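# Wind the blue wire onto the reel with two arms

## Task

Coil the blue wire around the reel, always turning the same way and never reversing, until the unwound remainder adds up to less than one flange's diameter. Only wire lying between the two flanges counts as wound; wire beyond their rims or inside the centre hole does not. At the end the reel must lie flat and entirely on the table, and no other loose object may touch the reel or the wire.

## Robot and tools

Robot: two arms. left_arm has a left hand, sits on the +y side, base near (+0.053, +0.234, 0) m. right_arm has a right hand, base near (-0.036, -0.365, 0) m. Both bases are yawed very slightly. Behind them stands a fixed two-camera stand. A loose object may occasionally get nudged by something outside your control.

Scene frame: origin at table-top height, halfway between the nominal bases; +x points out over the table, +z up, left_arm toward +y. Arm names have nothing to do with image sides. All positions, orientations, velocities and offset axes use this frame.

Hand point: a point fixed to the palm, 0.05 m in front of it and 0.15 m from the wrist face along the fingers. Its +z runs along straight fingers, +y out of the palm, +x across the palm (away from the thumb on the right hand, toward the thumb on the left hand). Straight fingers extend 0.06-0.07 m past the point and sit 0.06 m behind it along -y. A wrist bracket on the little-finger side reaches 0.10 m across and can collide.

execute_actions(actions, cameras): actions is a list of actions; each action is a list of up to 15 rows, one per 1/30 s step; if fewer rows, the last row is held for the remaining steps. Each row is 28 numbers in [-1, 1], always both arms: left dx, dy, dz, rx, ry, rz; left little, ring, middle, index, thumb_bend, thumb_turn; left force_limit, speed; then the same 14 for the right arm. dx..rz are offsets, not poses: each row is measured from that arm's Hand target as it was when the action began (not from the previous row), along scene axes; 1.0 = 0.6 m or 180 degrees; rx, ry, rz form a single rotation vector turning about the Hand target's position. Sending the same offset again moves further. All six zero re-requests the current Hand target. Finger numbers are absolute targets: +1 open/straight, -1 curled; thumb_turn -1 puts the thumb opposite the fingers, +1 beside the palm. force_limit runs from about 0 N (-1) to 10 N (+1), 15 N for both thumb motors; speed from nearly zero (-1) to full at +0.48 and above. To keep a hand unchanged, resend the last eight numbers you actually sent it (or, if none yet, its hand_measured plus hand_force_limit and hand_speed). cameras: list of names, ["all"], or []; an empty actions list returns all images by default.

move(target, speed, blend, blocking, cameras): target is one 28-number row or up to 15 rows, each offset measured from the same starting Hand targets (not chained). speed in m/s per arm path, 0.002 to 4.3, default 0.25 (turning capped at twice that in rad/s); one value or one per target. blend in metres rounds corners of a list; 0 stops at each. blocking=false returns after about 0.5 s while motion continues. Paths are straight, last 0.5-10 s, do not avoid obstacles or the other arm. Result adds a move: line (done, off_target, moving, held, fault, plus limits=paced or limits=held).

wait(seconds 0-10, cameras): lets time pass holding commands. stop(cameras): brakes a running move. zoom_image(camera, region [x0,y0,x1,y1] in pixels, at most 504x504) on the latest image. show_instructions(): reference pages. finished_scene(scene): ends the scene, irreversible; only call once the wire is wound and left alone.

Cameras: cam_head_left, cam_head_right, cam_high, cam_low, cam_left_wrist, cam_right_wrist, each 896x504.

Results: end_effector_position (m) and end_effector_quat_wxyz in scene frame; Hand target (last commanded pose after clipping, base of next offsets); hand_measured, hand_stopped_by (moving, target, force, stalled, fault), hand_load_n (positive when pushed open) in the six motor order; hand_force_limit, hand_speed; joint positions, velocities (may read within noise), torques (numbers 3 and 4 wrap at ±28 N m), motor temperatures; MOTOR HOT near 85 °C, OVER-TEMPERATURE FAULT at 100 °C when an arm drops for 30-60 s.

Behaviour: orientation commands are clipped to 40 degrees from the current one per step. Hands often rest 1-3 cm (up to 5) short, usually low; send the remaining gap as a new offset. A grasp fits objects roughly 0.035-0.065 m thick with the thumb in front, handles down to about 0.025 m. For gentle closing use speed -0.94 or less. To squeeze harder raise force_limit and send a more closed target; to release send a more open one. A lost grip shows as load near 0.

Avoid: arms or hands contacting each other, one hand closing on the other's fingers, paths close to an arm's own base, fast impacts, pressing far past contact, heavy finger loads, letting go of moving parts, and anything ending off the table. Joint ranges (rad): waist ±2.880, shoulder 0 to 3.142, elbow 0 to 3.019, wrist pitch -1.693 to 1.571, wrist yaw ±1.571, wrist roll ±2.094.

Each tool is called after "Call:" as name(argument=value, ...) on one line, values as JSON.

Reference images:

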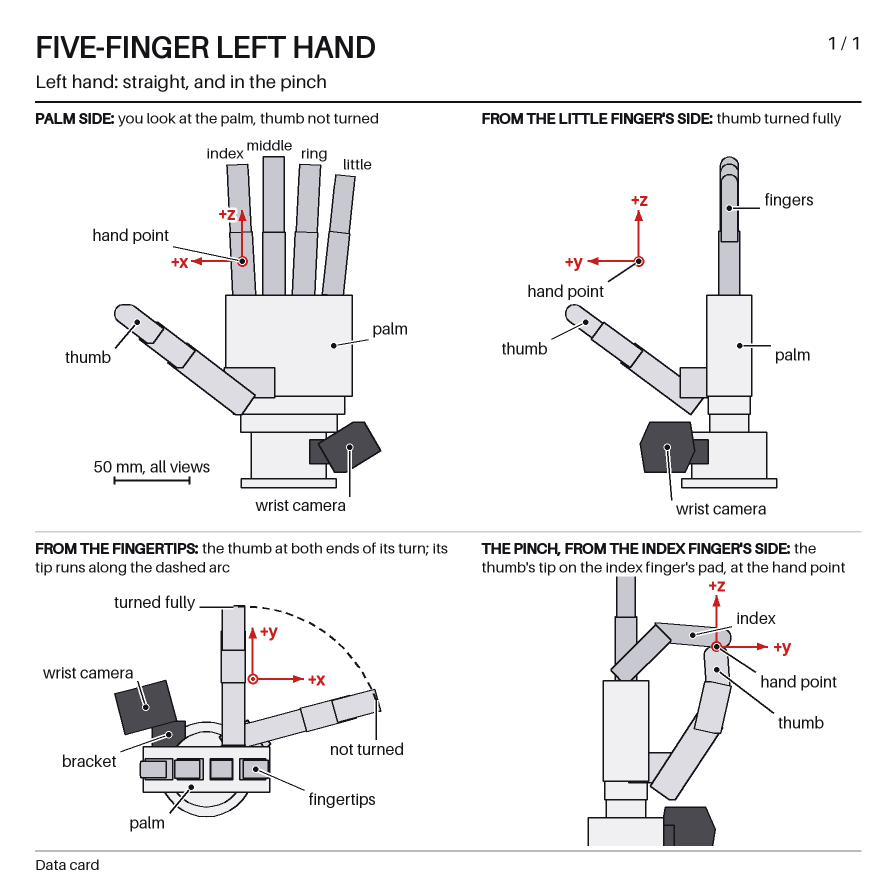

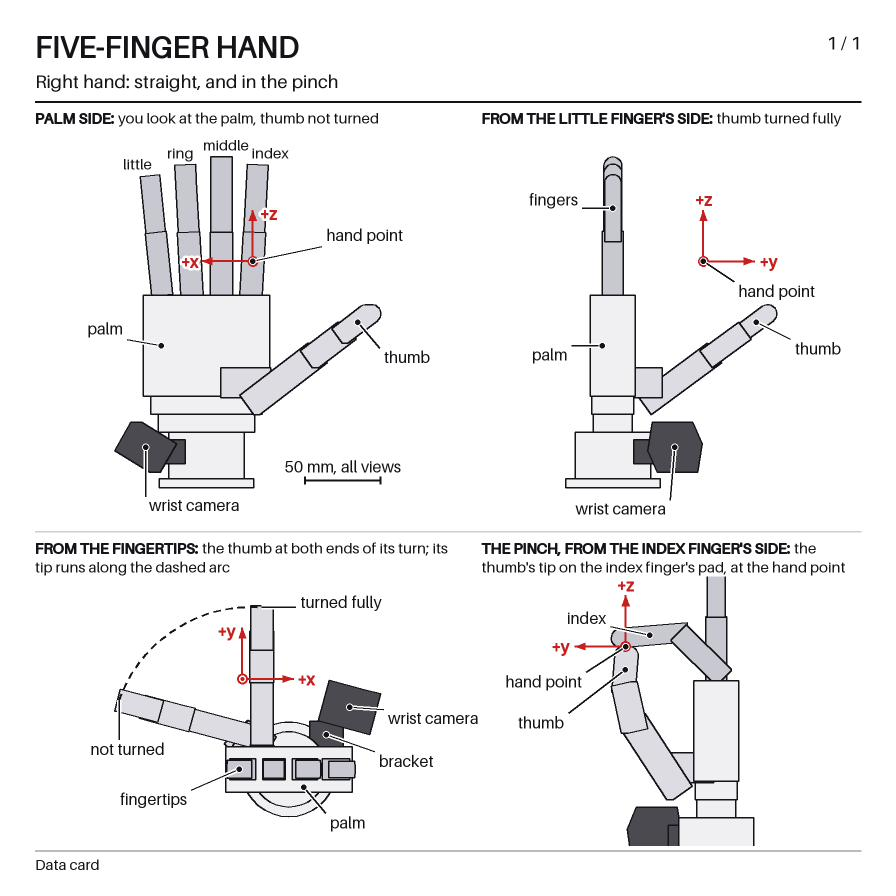

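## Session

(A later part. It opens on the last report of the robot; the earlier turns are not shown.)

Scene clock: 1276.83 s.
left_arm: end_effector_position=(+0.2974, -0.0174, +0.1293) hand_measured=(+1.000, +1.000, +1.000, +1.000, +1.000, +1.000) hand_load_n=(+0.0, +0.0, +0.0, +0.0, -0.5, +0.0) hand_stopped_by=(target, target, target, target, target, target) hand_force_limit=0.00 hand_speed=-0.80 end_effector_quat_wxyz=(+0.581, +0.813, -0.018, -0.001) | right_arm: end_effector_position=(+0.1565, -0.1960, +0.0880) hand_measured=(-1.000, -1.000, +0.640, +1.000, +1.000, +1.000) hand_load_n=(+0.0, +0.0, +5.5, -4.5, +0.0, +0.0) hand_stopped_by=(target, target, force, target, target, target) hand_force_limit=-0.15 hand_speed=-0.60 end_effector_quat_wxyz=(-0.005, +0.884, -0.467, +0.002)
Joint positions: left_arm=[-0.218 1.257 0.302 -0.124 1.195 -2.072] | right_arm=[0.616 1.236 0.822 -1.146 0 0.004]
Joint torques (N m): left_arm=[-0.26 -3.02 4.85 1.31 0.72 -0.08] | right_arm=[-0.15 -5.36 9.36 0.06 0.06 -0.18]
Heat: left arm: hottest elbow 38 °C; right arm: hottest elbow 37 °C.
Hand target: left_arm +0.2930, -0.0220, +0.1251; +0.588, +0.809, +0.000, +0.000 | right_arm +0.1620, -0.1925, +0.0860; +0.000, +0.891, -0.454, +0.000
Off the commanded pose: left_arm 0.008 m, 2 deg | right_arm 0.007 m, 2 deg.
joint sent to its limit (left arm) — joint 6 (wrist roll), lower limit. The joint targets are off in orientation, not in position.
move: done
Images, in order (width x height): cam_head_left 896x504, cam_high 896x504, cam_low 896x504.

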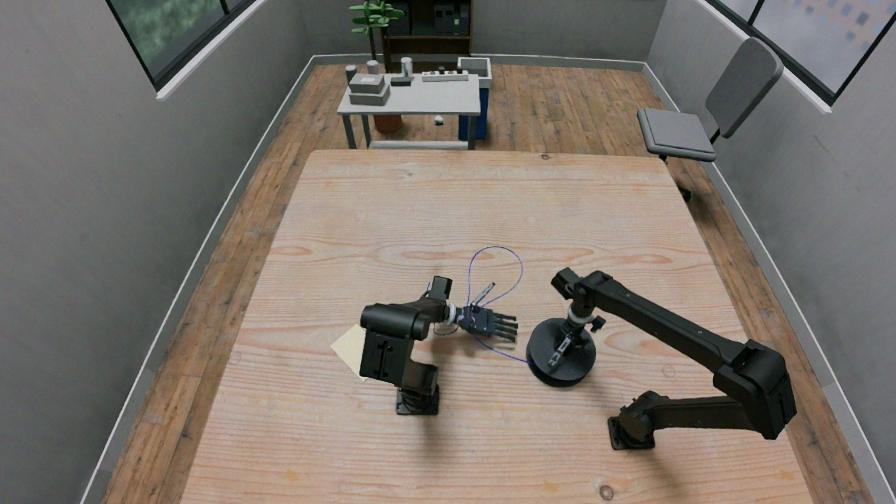

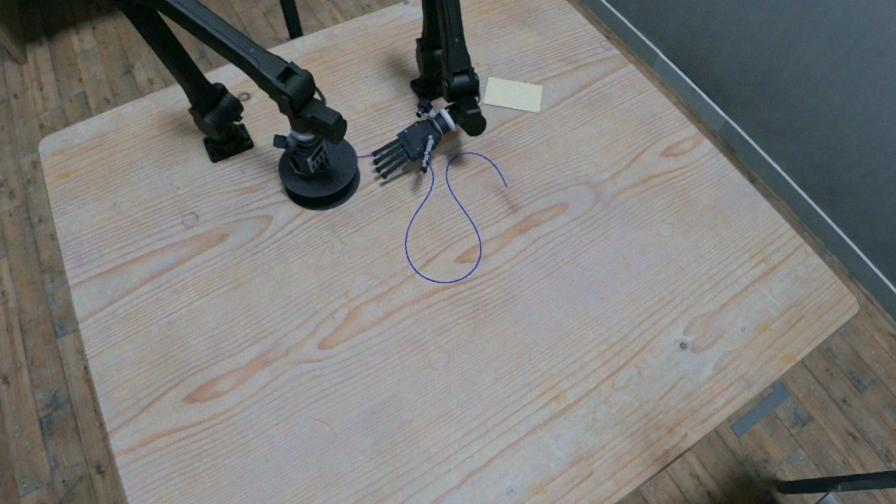

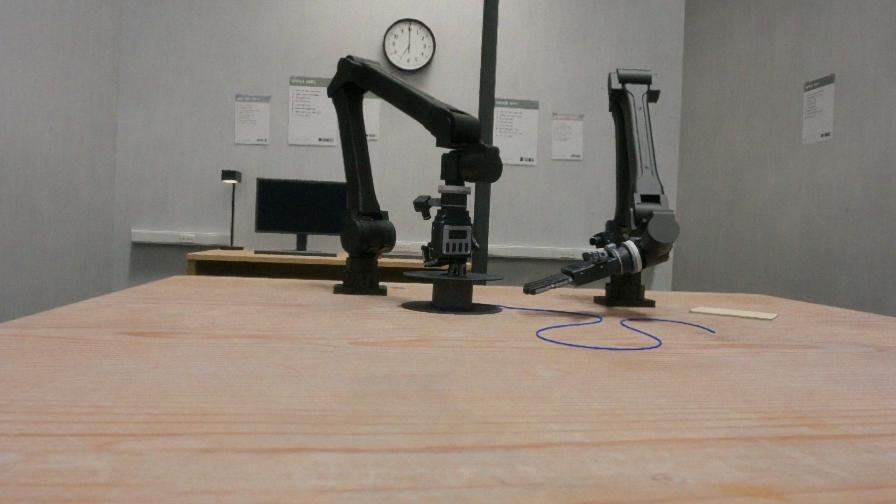

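Call:
move(target=[[-0.0017,-0.0217,-0.0235,0,-0.0634,-0.0206,1,1,1,1,1,1,0,-0.8,0,0,0,0,0,0,-1,-1,0.1,1,1,1,-0.15,-0.6]], speed=0.12, cameras=["cam_head_left","cam_low","cam_left_wrist"])

Call:
zoom_image(camera="cam_low", region=[380, 240, 620, 360])

Call:
zoom_image(camera="cam_head_left", region=[480, 290, 620, 400])

Scene clock: 1315.53 s.
left_arm: end_effector_position=(+0.2974, -0.0314, +0.1158) hand_measured=(+1.000, +1.000, +1.000, +1.000, +1.000, +1.000) hand_load_n=(-0.5, +0.0, +0.0, +0.0, +0.0, +0.0) hand_stopped_by=(target, target, target, target, target, target) hand_force_limit=0.00 hand_speed=-0.80 end_effector_quat_wxyz=(+0.584, +0.804, -0.088, +0.071) | right_arm: end_effector_position=(+0.1565, -0.1960, +0.0880) hand_measured=(-1.000, -1.000, +0.640, +1.000, +1.000, +1.000) hand_load_n=(+0.0, +0.0, +5.5, -4.5, -0.5, +0.0) hand_stopped_by=(target, target, force, target, target, target) hand_force_limit=-0.15 hand_speed=-0.60 end_effector_quat_wxyz=(-0.005, +0.884, -0.467, +0.002)
Joint positions: left_arm=[-0.268 1.396 0.27 0.243 1.16 -2.072] | right_arm=[0.616 1.236 0.822 -1.146 0 0.004]
Joint torques (N m): left_arm=[-0.62 -3.78 3.67 1.54 0.5 -0.13] | right_arm=[-0.26 -5.36 9.36 0.03 0.05 -0.2]
Heat: left arm: hottest elbow 37 °C; right arm: hottest elbow 37 °C.
Hand target: left_arm +0.2919, -0.0350, +0.1109; +0.585, +0.804, -0.084, +0.062 | right_arm +0.1620, -0.1925, +0.0860; +0.000, +0.891, -0.454, +0.000
Off the commanded pose: left_arm 0.008 m, 1 deg | right_arm 0.007 m, 2 deg.
joint sent to its limit (left arm) — joint 6 (wrist roll), lower limit. The joint targets still meet the commanded pose.
move: done
Images, in order (width x height): cam_head_left 896x504, cam_low 896x504, cam_left_wrist 896x504.

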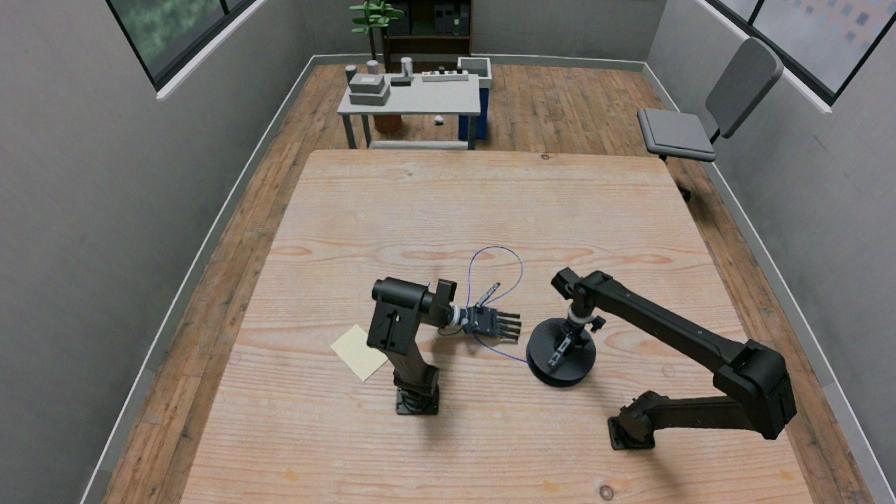

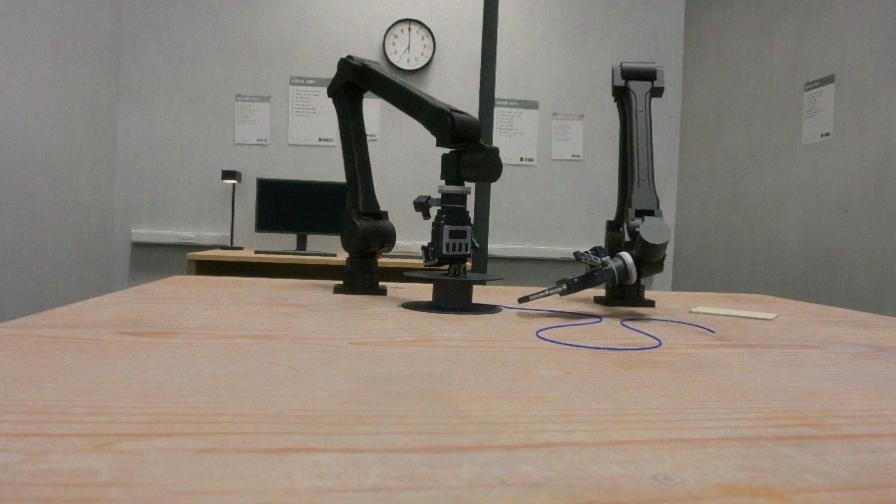

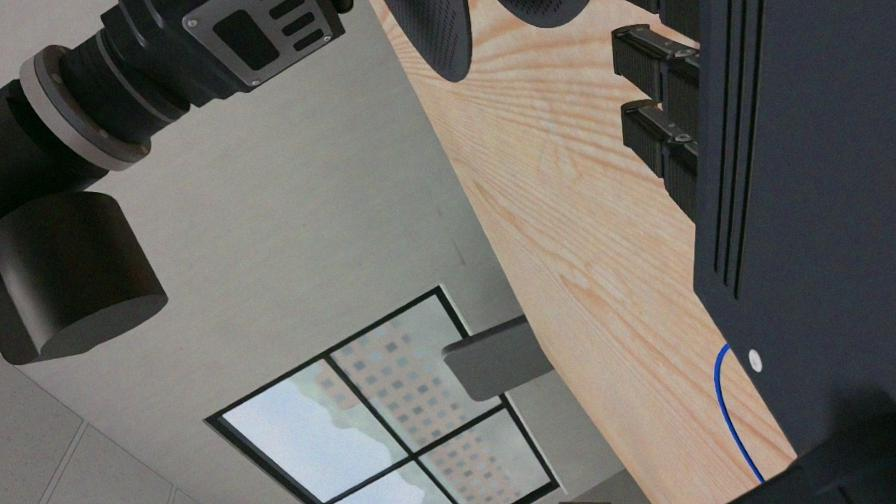

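Scaled by 2.100 from the camera's 896x504 image, which has a finer 1280x720 frame.

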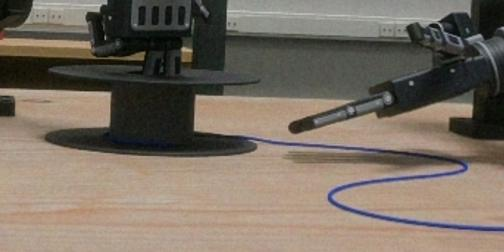

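Scaled by 3.600 from the camera's 896x504 image, which has a finer 1280x720 frame.

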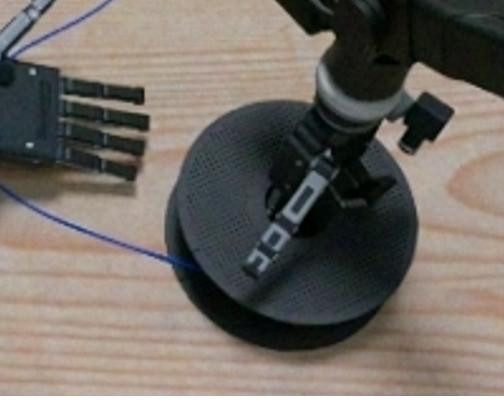

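Call:
move(target=[[-0.0017,-0.05,-0.0167,0,0,0,1,1,1,1,1,1,0,-0.8,0,0,0,0,0,0,-1,-1,0.1,1,1,1,-0.15,-0.6]], speed=0.12, cameras=["cam_head_left","cam_low","cam_high"])

Call:
zoom_image(camera="cam_low", region=[380, 240, 620, 360])

Call:
zoom_image(camera="cam_head_left", region=[480, 290, 620, 400])

Call:
zoom_image(camera="cam_high", region=[270, 100, 430, 220])

Scene clock: 1342.80 s.
left_arm: end_effector_position=(+0.2832, -0.0559, +0.0976) hand_measured=(+1.000, +1.000, +1.000, +1.000, +1.000, +1.000) hand_load_n=(-1.0, +0.0, +0.0, +0.0, +0.0, +0.0) hand_stopped_by=(target, target, target, target, target, target) hand_force_limit=0.00 hand_speed=-0.80 end_effector_quat_wxyz=(+0.569, +0.814, -0.110, +0.040) | right_arm: end_effector_position=(+0.1565, -0.1960, +0.0880) hand_measured=(-1.000, -1.000, +0.640, +1.000, +1.000, +1.000) hand_load_n=(+0.0, +0.0, +5.0, -4.5, +0.0, +0.0) hand_stopped_by=(target, target, force, target, target, target) hand_force_limit=-0.15 hand_speed=-0.60 end_effector_quat_wxyz=(-0.005, +0.884, -0.467, +0.002)
Joint positions: left_arm=[-0.364 1.457 0.289 0.254 1.115 -2.075] | right_arm=[0.616 1.236 0.822 -1.146 0 0.004]
Joint torques (N m): left_arm=[-0.5 -4.19 6.04 1.46 0.36 -0.1] | right_arm=[-0.26 -5.48 9.42 0.05 0.04 -0.2]
Heat: left arm: hottest elbow 36 °C; right arm: hottest elbow 38 °C.
Hand target: left_arm +0.2909, -0.0650, +0.1009; +0.585, +0.804, -0.084, +0.062 | right_arm +0.1620, -0.1925, +0.0860; +0.000, +0.891, -0.454, +0.000
Off the commanded pose: left_arm 0.012 m, 4 deg | right_arm 0.007 m, 2 deg.
joint sent to its limit (left arm) — joint 6 (wrist roll), lower limit. The joint targets are off in orientation, not in position.
move: off_target (left_arm)
Images, in order (width x height): cam_head_left 896x504, cam_high 896x504, cam_low 896x504.

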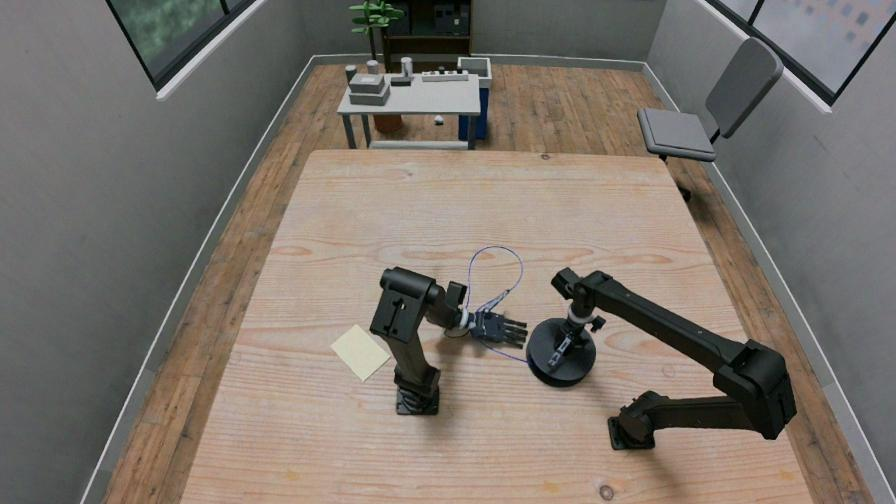

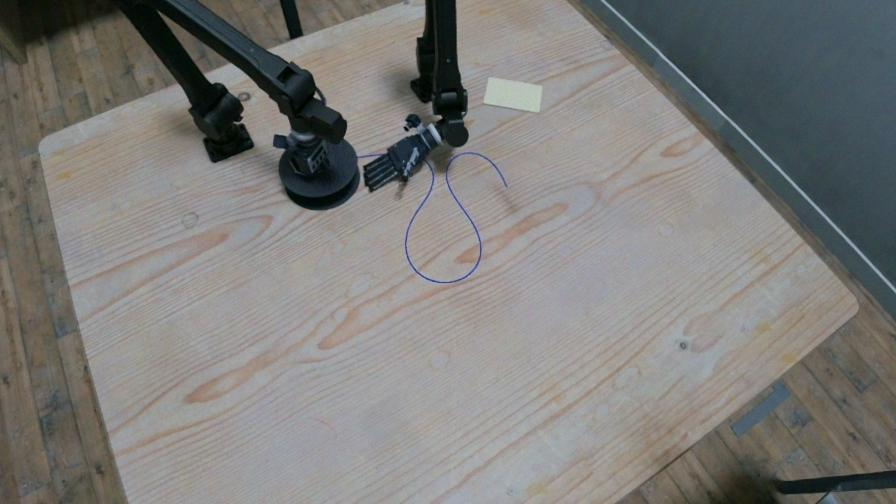

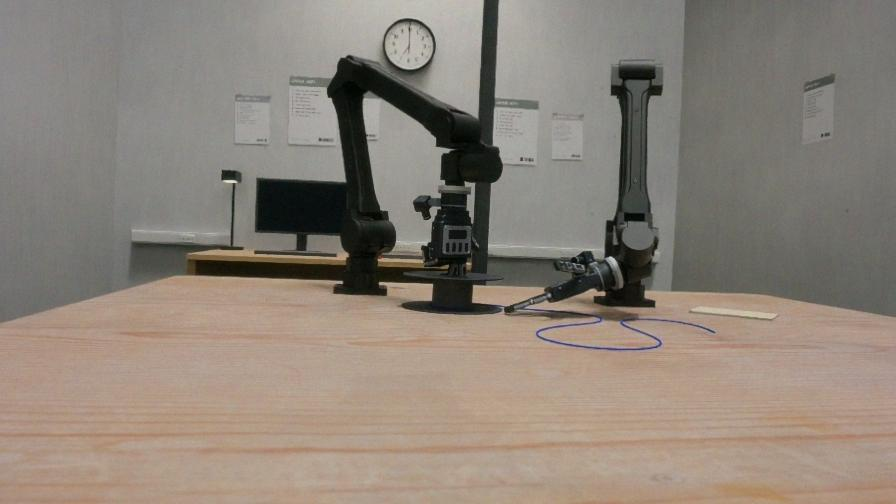

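Scaled by 2.100 from the camera's 896x504 image, which has a finer 1280x720 frame.

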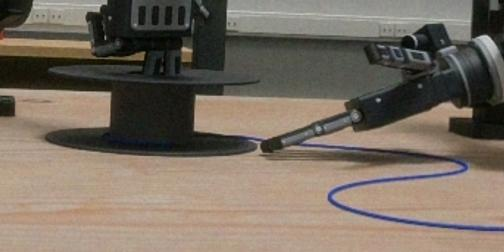

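Scaled by 3.600 from the camera's 896x504 image, which has a finer 1280x720 frame.

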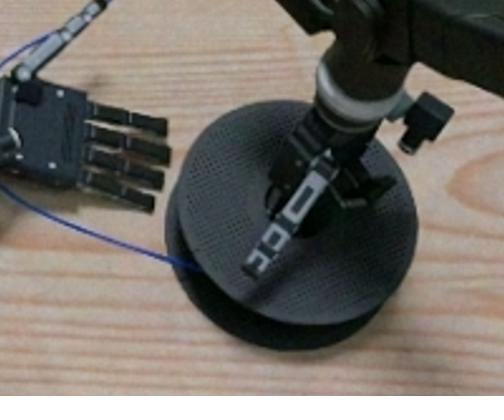

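Scaled by 3.150 from the camera's 896x504 image, which has a finer 1280x720 frame.

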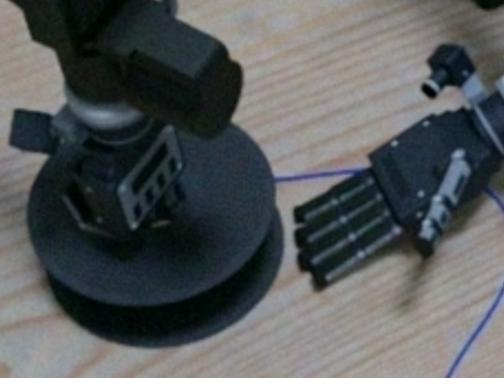

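Call:
move(target=[[0,0.03,0.05,0,0,0,1,1,1,1,1,1,0,-0.8,0,0,0,0,0,0,-1,-1,0.1,1,1,1,-0.15,-0.6],[0.15,0.09,0.06,0,0,0,1,1,1,1,1,1,0,-0.8,0.15,0,0,0,0,0,-1,-1,0.1,1,1,1,-0.15,-0.6]], speed=[0.1,0.06], blend=0.005, cameras=["cam_head_left","cam_low","cam_high"])

Call:
zoom_image(camera="cam_low", region=[340, 220, 720, 380])

Call:
zoom_image(camera="cam_head_left", region=[440, 220, 640, 400])

Scene clock: 1382.60 s.
left_arm: end_effector_position=(+0.3665, -0.0144, +0.1323) hand_measured=(+1.000, +1.000, +1.000, +1.000, +1.000, +1.000) hand_load_n=(+0.0, +0.0, +0.0, +0.0, +0.0, +0.0) hand_stopped_by=(target, target, target, target, target, target) hand_force_limit=0.00 hand_speed=-0.80 end_effector_quat_wxyz=(+0.585, +0.806, -0.082, +0.051) | right_arm: end_effector_position=(+0.2329, -0.1930, +0.0890) hand_measured=(-1.000, -1.000, +0.638, +1.000, +1.000, +1.000) hand_load_n=(+0.0, +0.0, +2.0, -5.0, +0.0, +0.0) hand_stopped_by=(target, target, force, target, target, target) hand_force_limit=-0.15 hand_speed=-0.60 end_effector_quat_wxyz=(+0.000, +0.894, -0.449, -0.006)
Joint positions: left_arm=[-0.152 1.482 0.518 -0.233 1.23 -1.777] | right_arm=[0.51 1.431 1.003 -1.149 -0.011 -0.143]
Joint torques (N m): left_arm=[2.14 -6.01 7.65 0.09 0.91 0.22] | right_arm=[-1.67 -8.35 10.52 0.31 0.49 -0.02]
Heat: left arm: hottest elbow 37 °C; right arm: hottest elbow 38 °C.
Hand target: left_arm +0.3809, -0.0110, +0.1369; +0.585, +0.804, -0.084, +0.062 | right_arm +0.2519, -0.1925, +0.0860; +0.000, +0.891, -0.454, +0.000
Off the commanded pose: left_arm 0.015 m, 1 deg | right_arm 0.019 m, 1 deg.
move: off_target (left_arm, right_arm)
Images, in order (width x height): cam_head_left 896x504, cam_high 896x504, cam_low 896x504.

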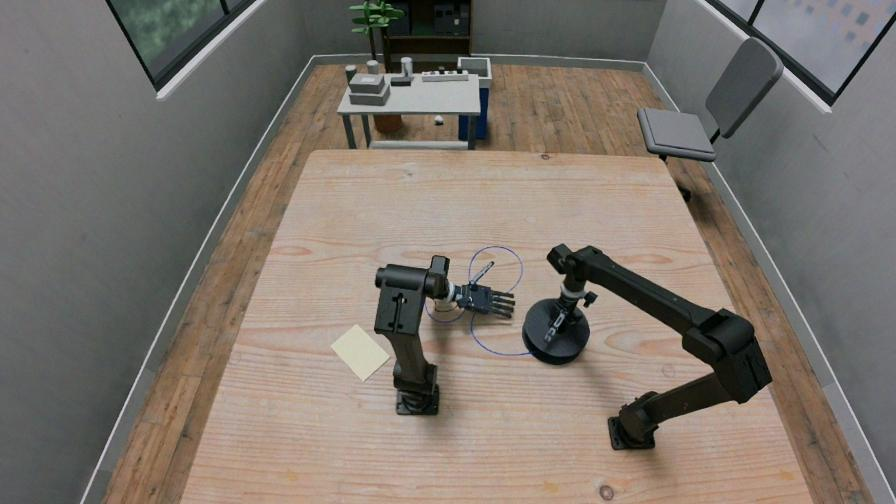

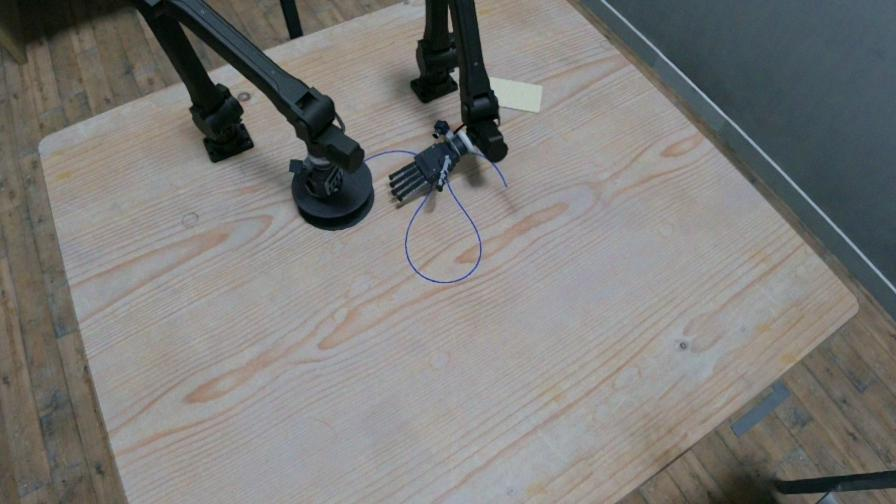

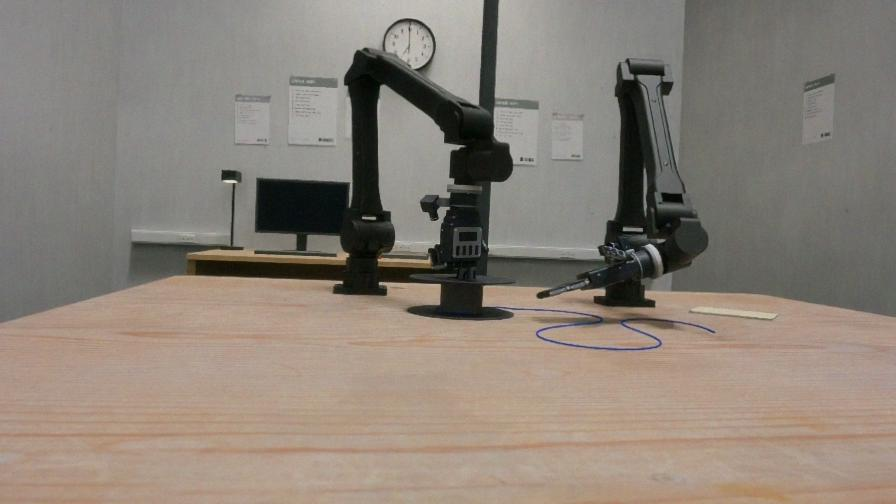

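Scaled by 1.326 from the camera's 896x504 image, which has a finer 1280x720 frame.

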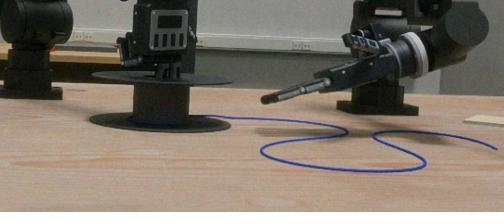

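Scaled by 2.520 from the camera's 896x504 image, which has a finer 1280x720 frame.

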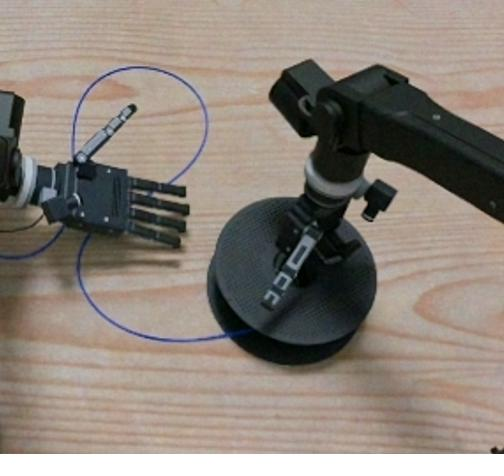

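Call:
zoom_image(camera="cam_low", region=[400, 260, 520, 330])

Call:
zoom_image(camera="cam_high", region=[270, 140, 430, 240])

Scaled by 4.200 from the camera's 896x504 image, which has a finer 1280x720 frame.

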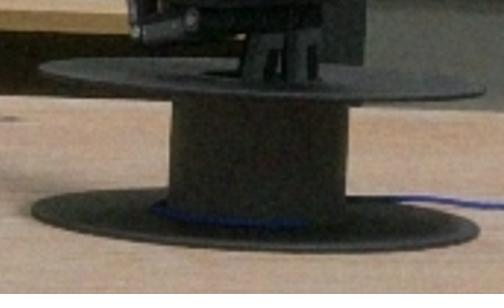

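Scaled by 3.150 from the camera's 896x504 image, which has a finer 1280x720 frame.

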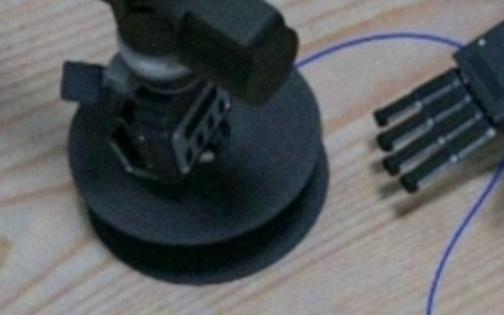

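Call:
move(target=[[0.0168,-0.0883,-0.0382,0,0,0,1,1,1,1,1,1,0,-0.8,-0.02,0,0,0,0,0,-1,-1,0.1,1,1,1,-0.15,-0.6]], speed=0.15, cameras=["cam_head_left","cam_low"])

Call:
zoom_image(camera="cam_low", region=[390, 240, 590, 340])

Call:
zoom_image(camera="cam_head_left", region=[480, 270, 620, 380])

Scene clock: 1442.57 s.
left_arm: end_effector_position=(+0.3865, -0.0560, +0.1137) hand_measured=(+1.000, +1.000, +1.000, +1.000, +1.000, +1.000) hand_load_n=(+0.0, +0.0, +0.0, +0.0, +0.0, +0.0) hand_stopped_by=(target, target, target, target, target, target) hand_force_limit=0.00 hand_speed=-0.80 end_effector_quat_wxyz=(+0.582, +0.806, -0.083, +0.061) | right_arm: end_effector_position=(+0.2329, -0.1929, +0.0892) hand_measured=(-1.000, -1.000, +0.638, +1.000, +1.000, +1.000) hand_load_n=(+0.0, +0.5, +2.5, -4.5, +0.0, +0.0) hand_stopped_by=(target, target, force, target, target, target) hand_force_limit=-0.15 hand_speed=-0.60 end_effector_quat_wxyz=(-0.001, +0.893, -0.449, -0.006)
Joint positions: left_arm=[-0.271 1.598 0.522 0.17 1.16 -2.072] | right_arm=[0.51 1.43 1.003 -1.149 -0.011 -0.142]
Joint torques (N m): left_arm=[-0.26 -7.12 6.05 1.5 0.49 -0.14] | right_arm=[-0.62 -10.4 8.47 0.4 0.48 0.11]
Motor temperatures (°C): left_arm=[30 32 39 28 29 28] | right_arm=[32 33 39 28 28 27]
Heat: left arm: hottest elbow 39 °C; right arm: hottest elbow 39 °C.
Hand target: left_arm +0.3910, -0.0639, +0.1140; +0.585, +0.804, -0.084, +0.062 | right_arm +0.2400, -0.1925, +0.0861; +0.000, +0.891, -0.454, +0.000
Off the commanded pose: left_arm 0.009 m, 0 deg | right_arm 0.008 m, 1 deg.
joint sent to its limit (left arm) — joint 6 (wrist roll), lower limit. The joint targets still meet the commanded pose.
move: done
Images, in order (width x height): cam_head_left 896x504, cam_low 896x504.

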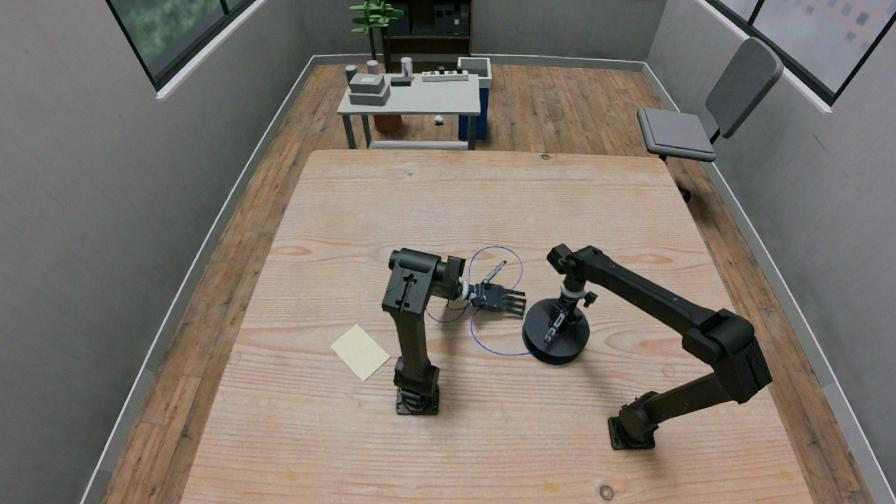

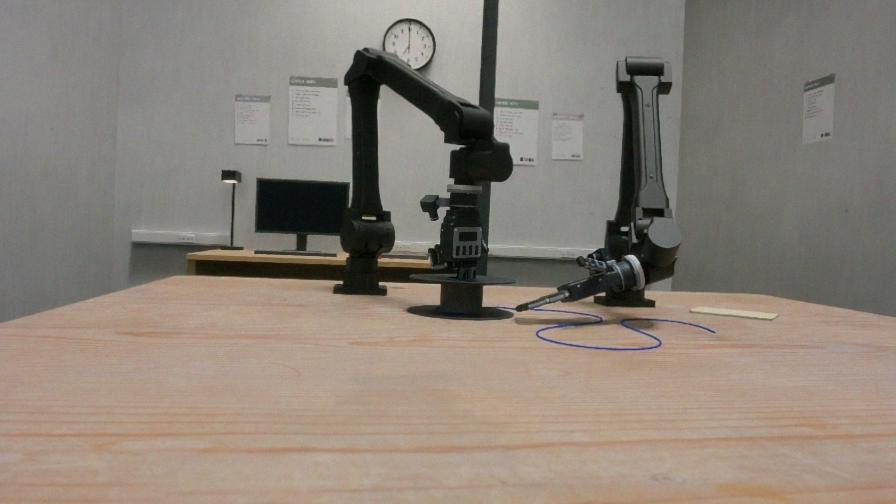

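Scaled by 2.520 from the camera's 896x504 image, which has a finer 1280x720 frame.

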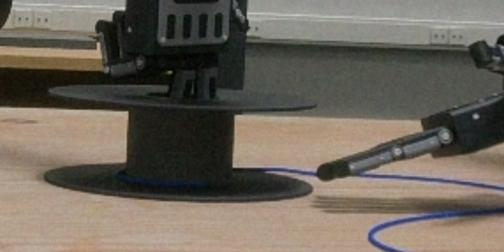

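Scaled by 3.600 from the camera's 896x504 image, which has a finer 1280x720 frame.

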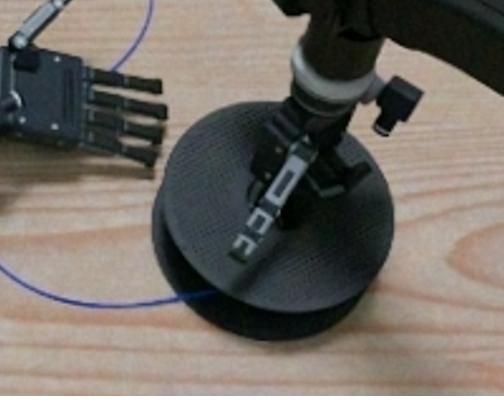

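Call:
move(target=[[0.0183,0.0183,-0.01,-0.0389,0,0,1,1,1,1,1,1,0,-0.8,0,0,0,0,0,0,-1,-1,0.1,1,1,1,-0.15,-0.6]], speed=0.15, cameras=["cam_head_left","cam_low","cam_high"])

Call:
zoom_image(camera="cam_low", region=[390, 240, 590, 340])

Call:
zoom_image(camera="cam_head_left", region=[480, 270, 620, 380])

Call:
zoom_image(camera="cam_high", region=[280, 140, 420, 240])

Scene clock: 1537.43 s.
left_arm: end_effector_position=(+0.3867, -0.0551, +0.1056) hand_measured=(+1.000, +1.000, +1.000, +1.000, +1.000, +1.000) hand_load_n=(+0.0, +0.0, +0.0, +0.0, +0.0, +0.0) hand_stopped_by=(target, target, target, target, target, target) hand_force_limit=0.00 hand_speed=-0.80 end_effector_quat_wxyz=(+0.620, +0.777, -0.103, +0.046) | right_arm: end_effector_position=(+0.2329, -0.1929, +0.0892) hand_measured=(-1.000, -1.000, +0.638, +1.000, +1.000, +1.000) hand_load_n=(+0.5, +0.0, +2.5, -5.0, +0.0, +0.0) hand_stopped_by=(target, target, force, target, target, target) hand_force_limit=-0.15 hand_speed=-0.60 end_effector_quat_wxyz=(-0.001, +0.893, -0.449, -0.006)
Joint positions: left_arm=[-0.259 1.714 0.543 0.286 1.272 -2.072] | right_arm=[0.51 1.43 1.003 -1.149 -0.011 -0.142]
Joint torques (N m): left_arm=[2.08 -8.23 5.94 1.44 0.79 -0.12] | right_arm=[-0.79 -10.29 8.4 0.4 0.48 0.11]
Heat: left arm: hottest elbow 37 °C; right arm: hottest elbow 37 °C.
Hand target: left_arm +0.4019, -0.0530, +0.1081; +0.633, +0.767, -0.081, +0.067 | right_arm +0.2400, -0.1925, +0.0861; +0.000, +0.891, -0.454, +0.000
Off the commanded pose: left_arm 0.016 m, 4 deg | right_arm 0.008 m, 1 deg.
joint sent to its limit (left arm) — joint 6 (wrist roll), lower limit. The joint targets are off in orientation, not in position.
move: off_target (left_arm)
Images, in order (width x height): cam_head_left 896x504, cam_high 896x504, cam_low 896x504.

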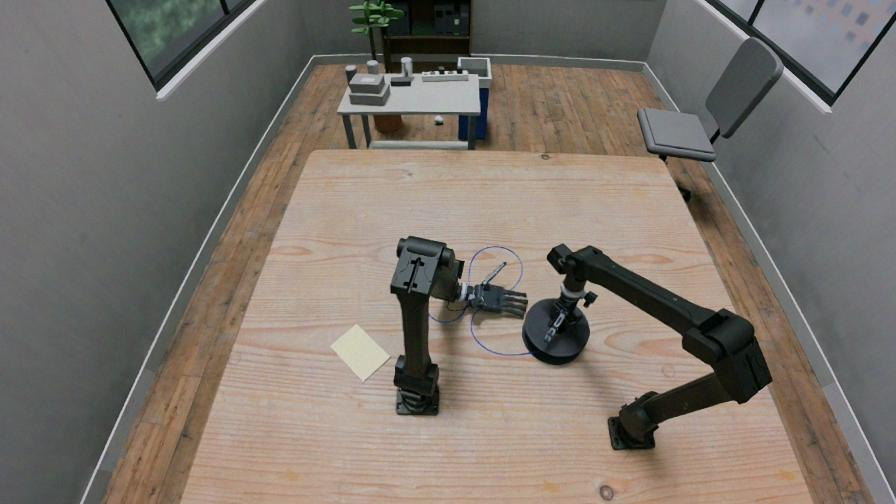

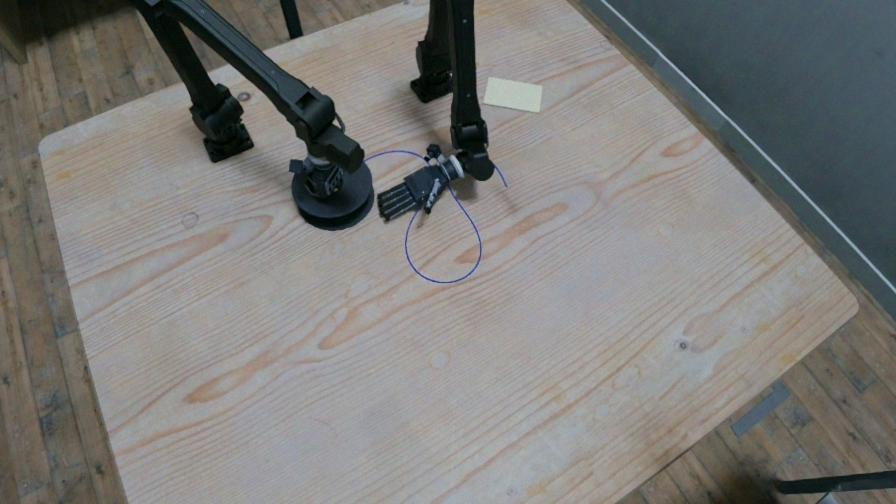

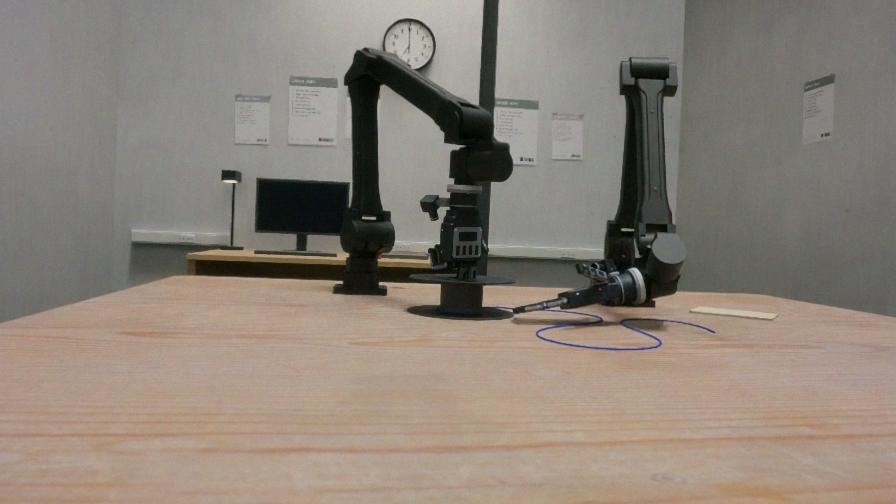

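Scaled by 2.520 from the camera's 896x504 image, which has a finer 1280x720 frame.

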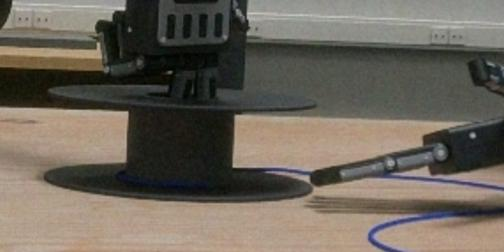

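Scaled by 3.600 from the camera's 896x504 image, which has a finer 1280x720 frame.

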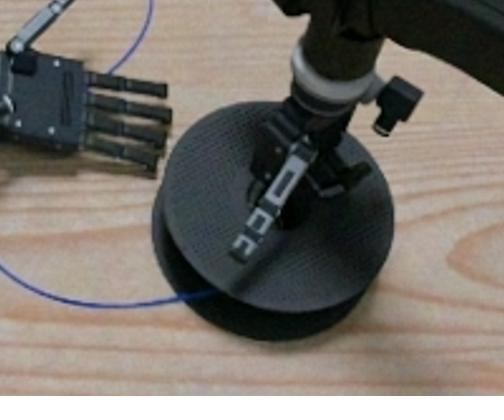

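Scaled by 3.600 from the camera's 896x504 image, which has a finer 1280x720 frame.

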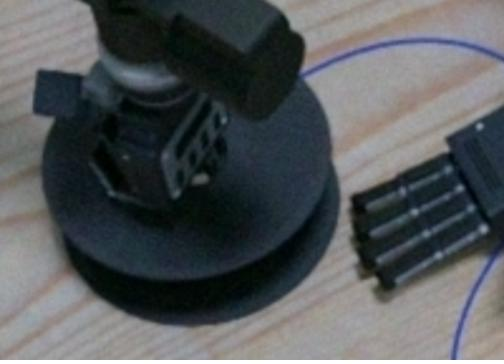

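Call:
move(target=[[0.0093,-0.0667,-0.006,0,0,0,1,1,1,1,1,1,0,-0.8,0,0,0,0,0,0,-1,-1,0.1,1,1,1,-0.15,-0.6]], speed=0.12, cameras=["cam_head_left","cam_low","cam_high"])

Call:
zoom_image(camera="cam_low", region=[390, 240, 590, 340])

Call:
zoom_image(camera="cam_head_left", region=[480, 270, 620, 380])

Call:
zoom_image(camera="cam_high", region=[280, 140, 420, 240])

Scene clock: 1566.87 s.
left_arm: end_effector_position=(+0.4003, -0.0846, +0.1060) hand_measured=(+1.000, +1.000, +1.000, +1.000, +1.000, +1.000) hand_load_n=(+0.0, +0.0, +0.0, +0.0, +0.0, +0.0) hand_stopped_by=(target, target, target, target, target, target) hand_force_limit=0.00 hand_speed=-0.80 end_effector_quat_wxyz=(+0.608, +0.782, -0.129, +0.051) | right_arm: end_effector_position=(+0.2329, -0.1929, +0.0892) hand_measured=(-1.000, -1.000, +0.638, +1.000, +1.000, +1.000) hand_load_n=(+0.0, +0.0, +2.5, -5.0, +0.0, +0.0) hand_stopped_by=(target, target, force, target, target, target) hand_force_limit=-0.15 hand_speed=-0.60 end_effector_quat_wxyz=(-0.001, +0.893, -0.449, -0.006)
Joint positions: left_arm=[-0.322 1.741 0.617 0.271 1.224 -2.072] | right_arm=[0.51 1.43 1.003 -1.149 -0.011 -0.142]
Joint torques (N m): left_arm=[-0.15 -9.05 6.5 0.39 0.49 -0.13] | right_arm=[-0.79 -10.52 8.43 0.43 0.48 0.11]
Heat: left arm: hottest elbow 37 °C; right arm: hottest elbow 37 °C.
Hand target: left_arm +0.4077, -0.0930, +0.1045; +0.633, +0.767, -0.080, +0.067 | right_arm +0.2400, -0.1925, +0.0861; +0.000, +0.891, -0.454, +0.000
Off the commanded pose: left_arm 0.011 m, 7 deg | right_arm 0.008 m, 1 deg.
joint sent to its limit (left arm) — joint 6 (wrist roll), lower limit. The joint targets are off in orientation, not in position.
move: off_target (left_arm)
Images, in order (width x height): cam_head_left 896x504, cam_high 896x504, cam_low 896x504.

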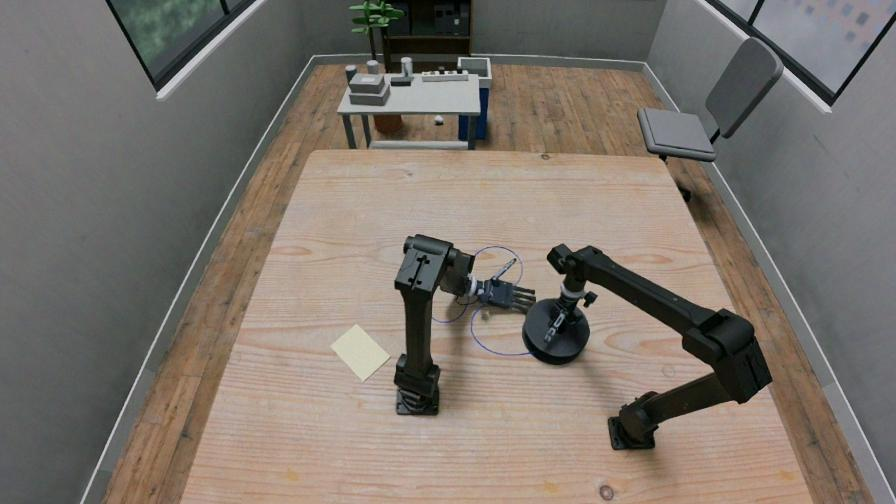

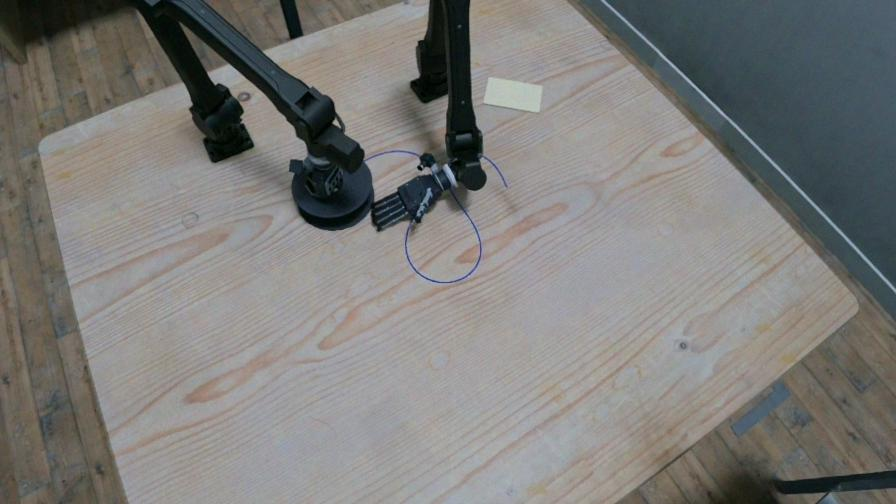

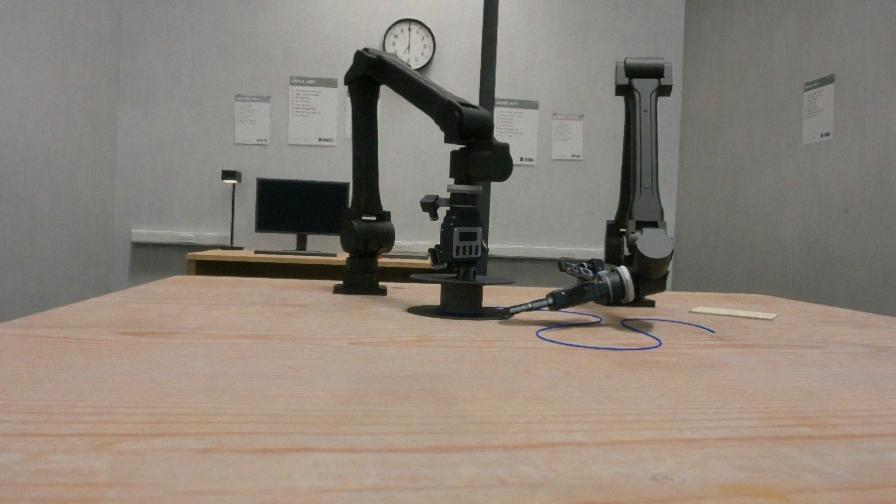

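Scaled by 2.520 from the camera's 896x504 image, which has a finer 1280x720 frame.

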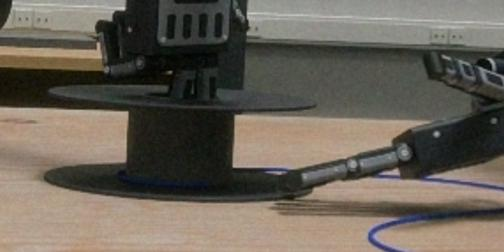

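Scaled by 3.600 from the camera's 896x504 image, which has a finer 1280x720 frame.

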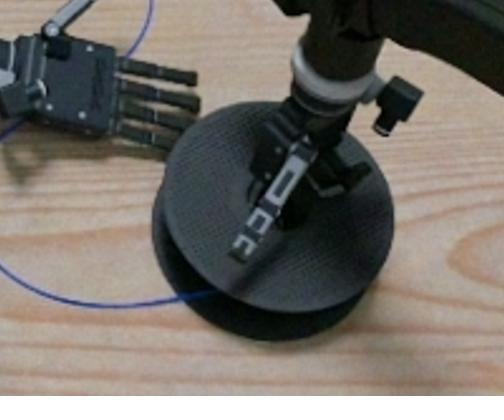

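Scaled by 3.600 from the camera's 896x504 image, which has a finer 1280x720 frame.

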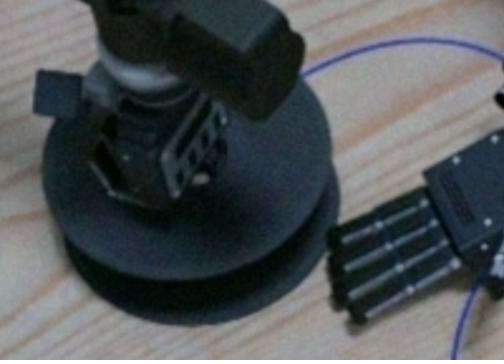

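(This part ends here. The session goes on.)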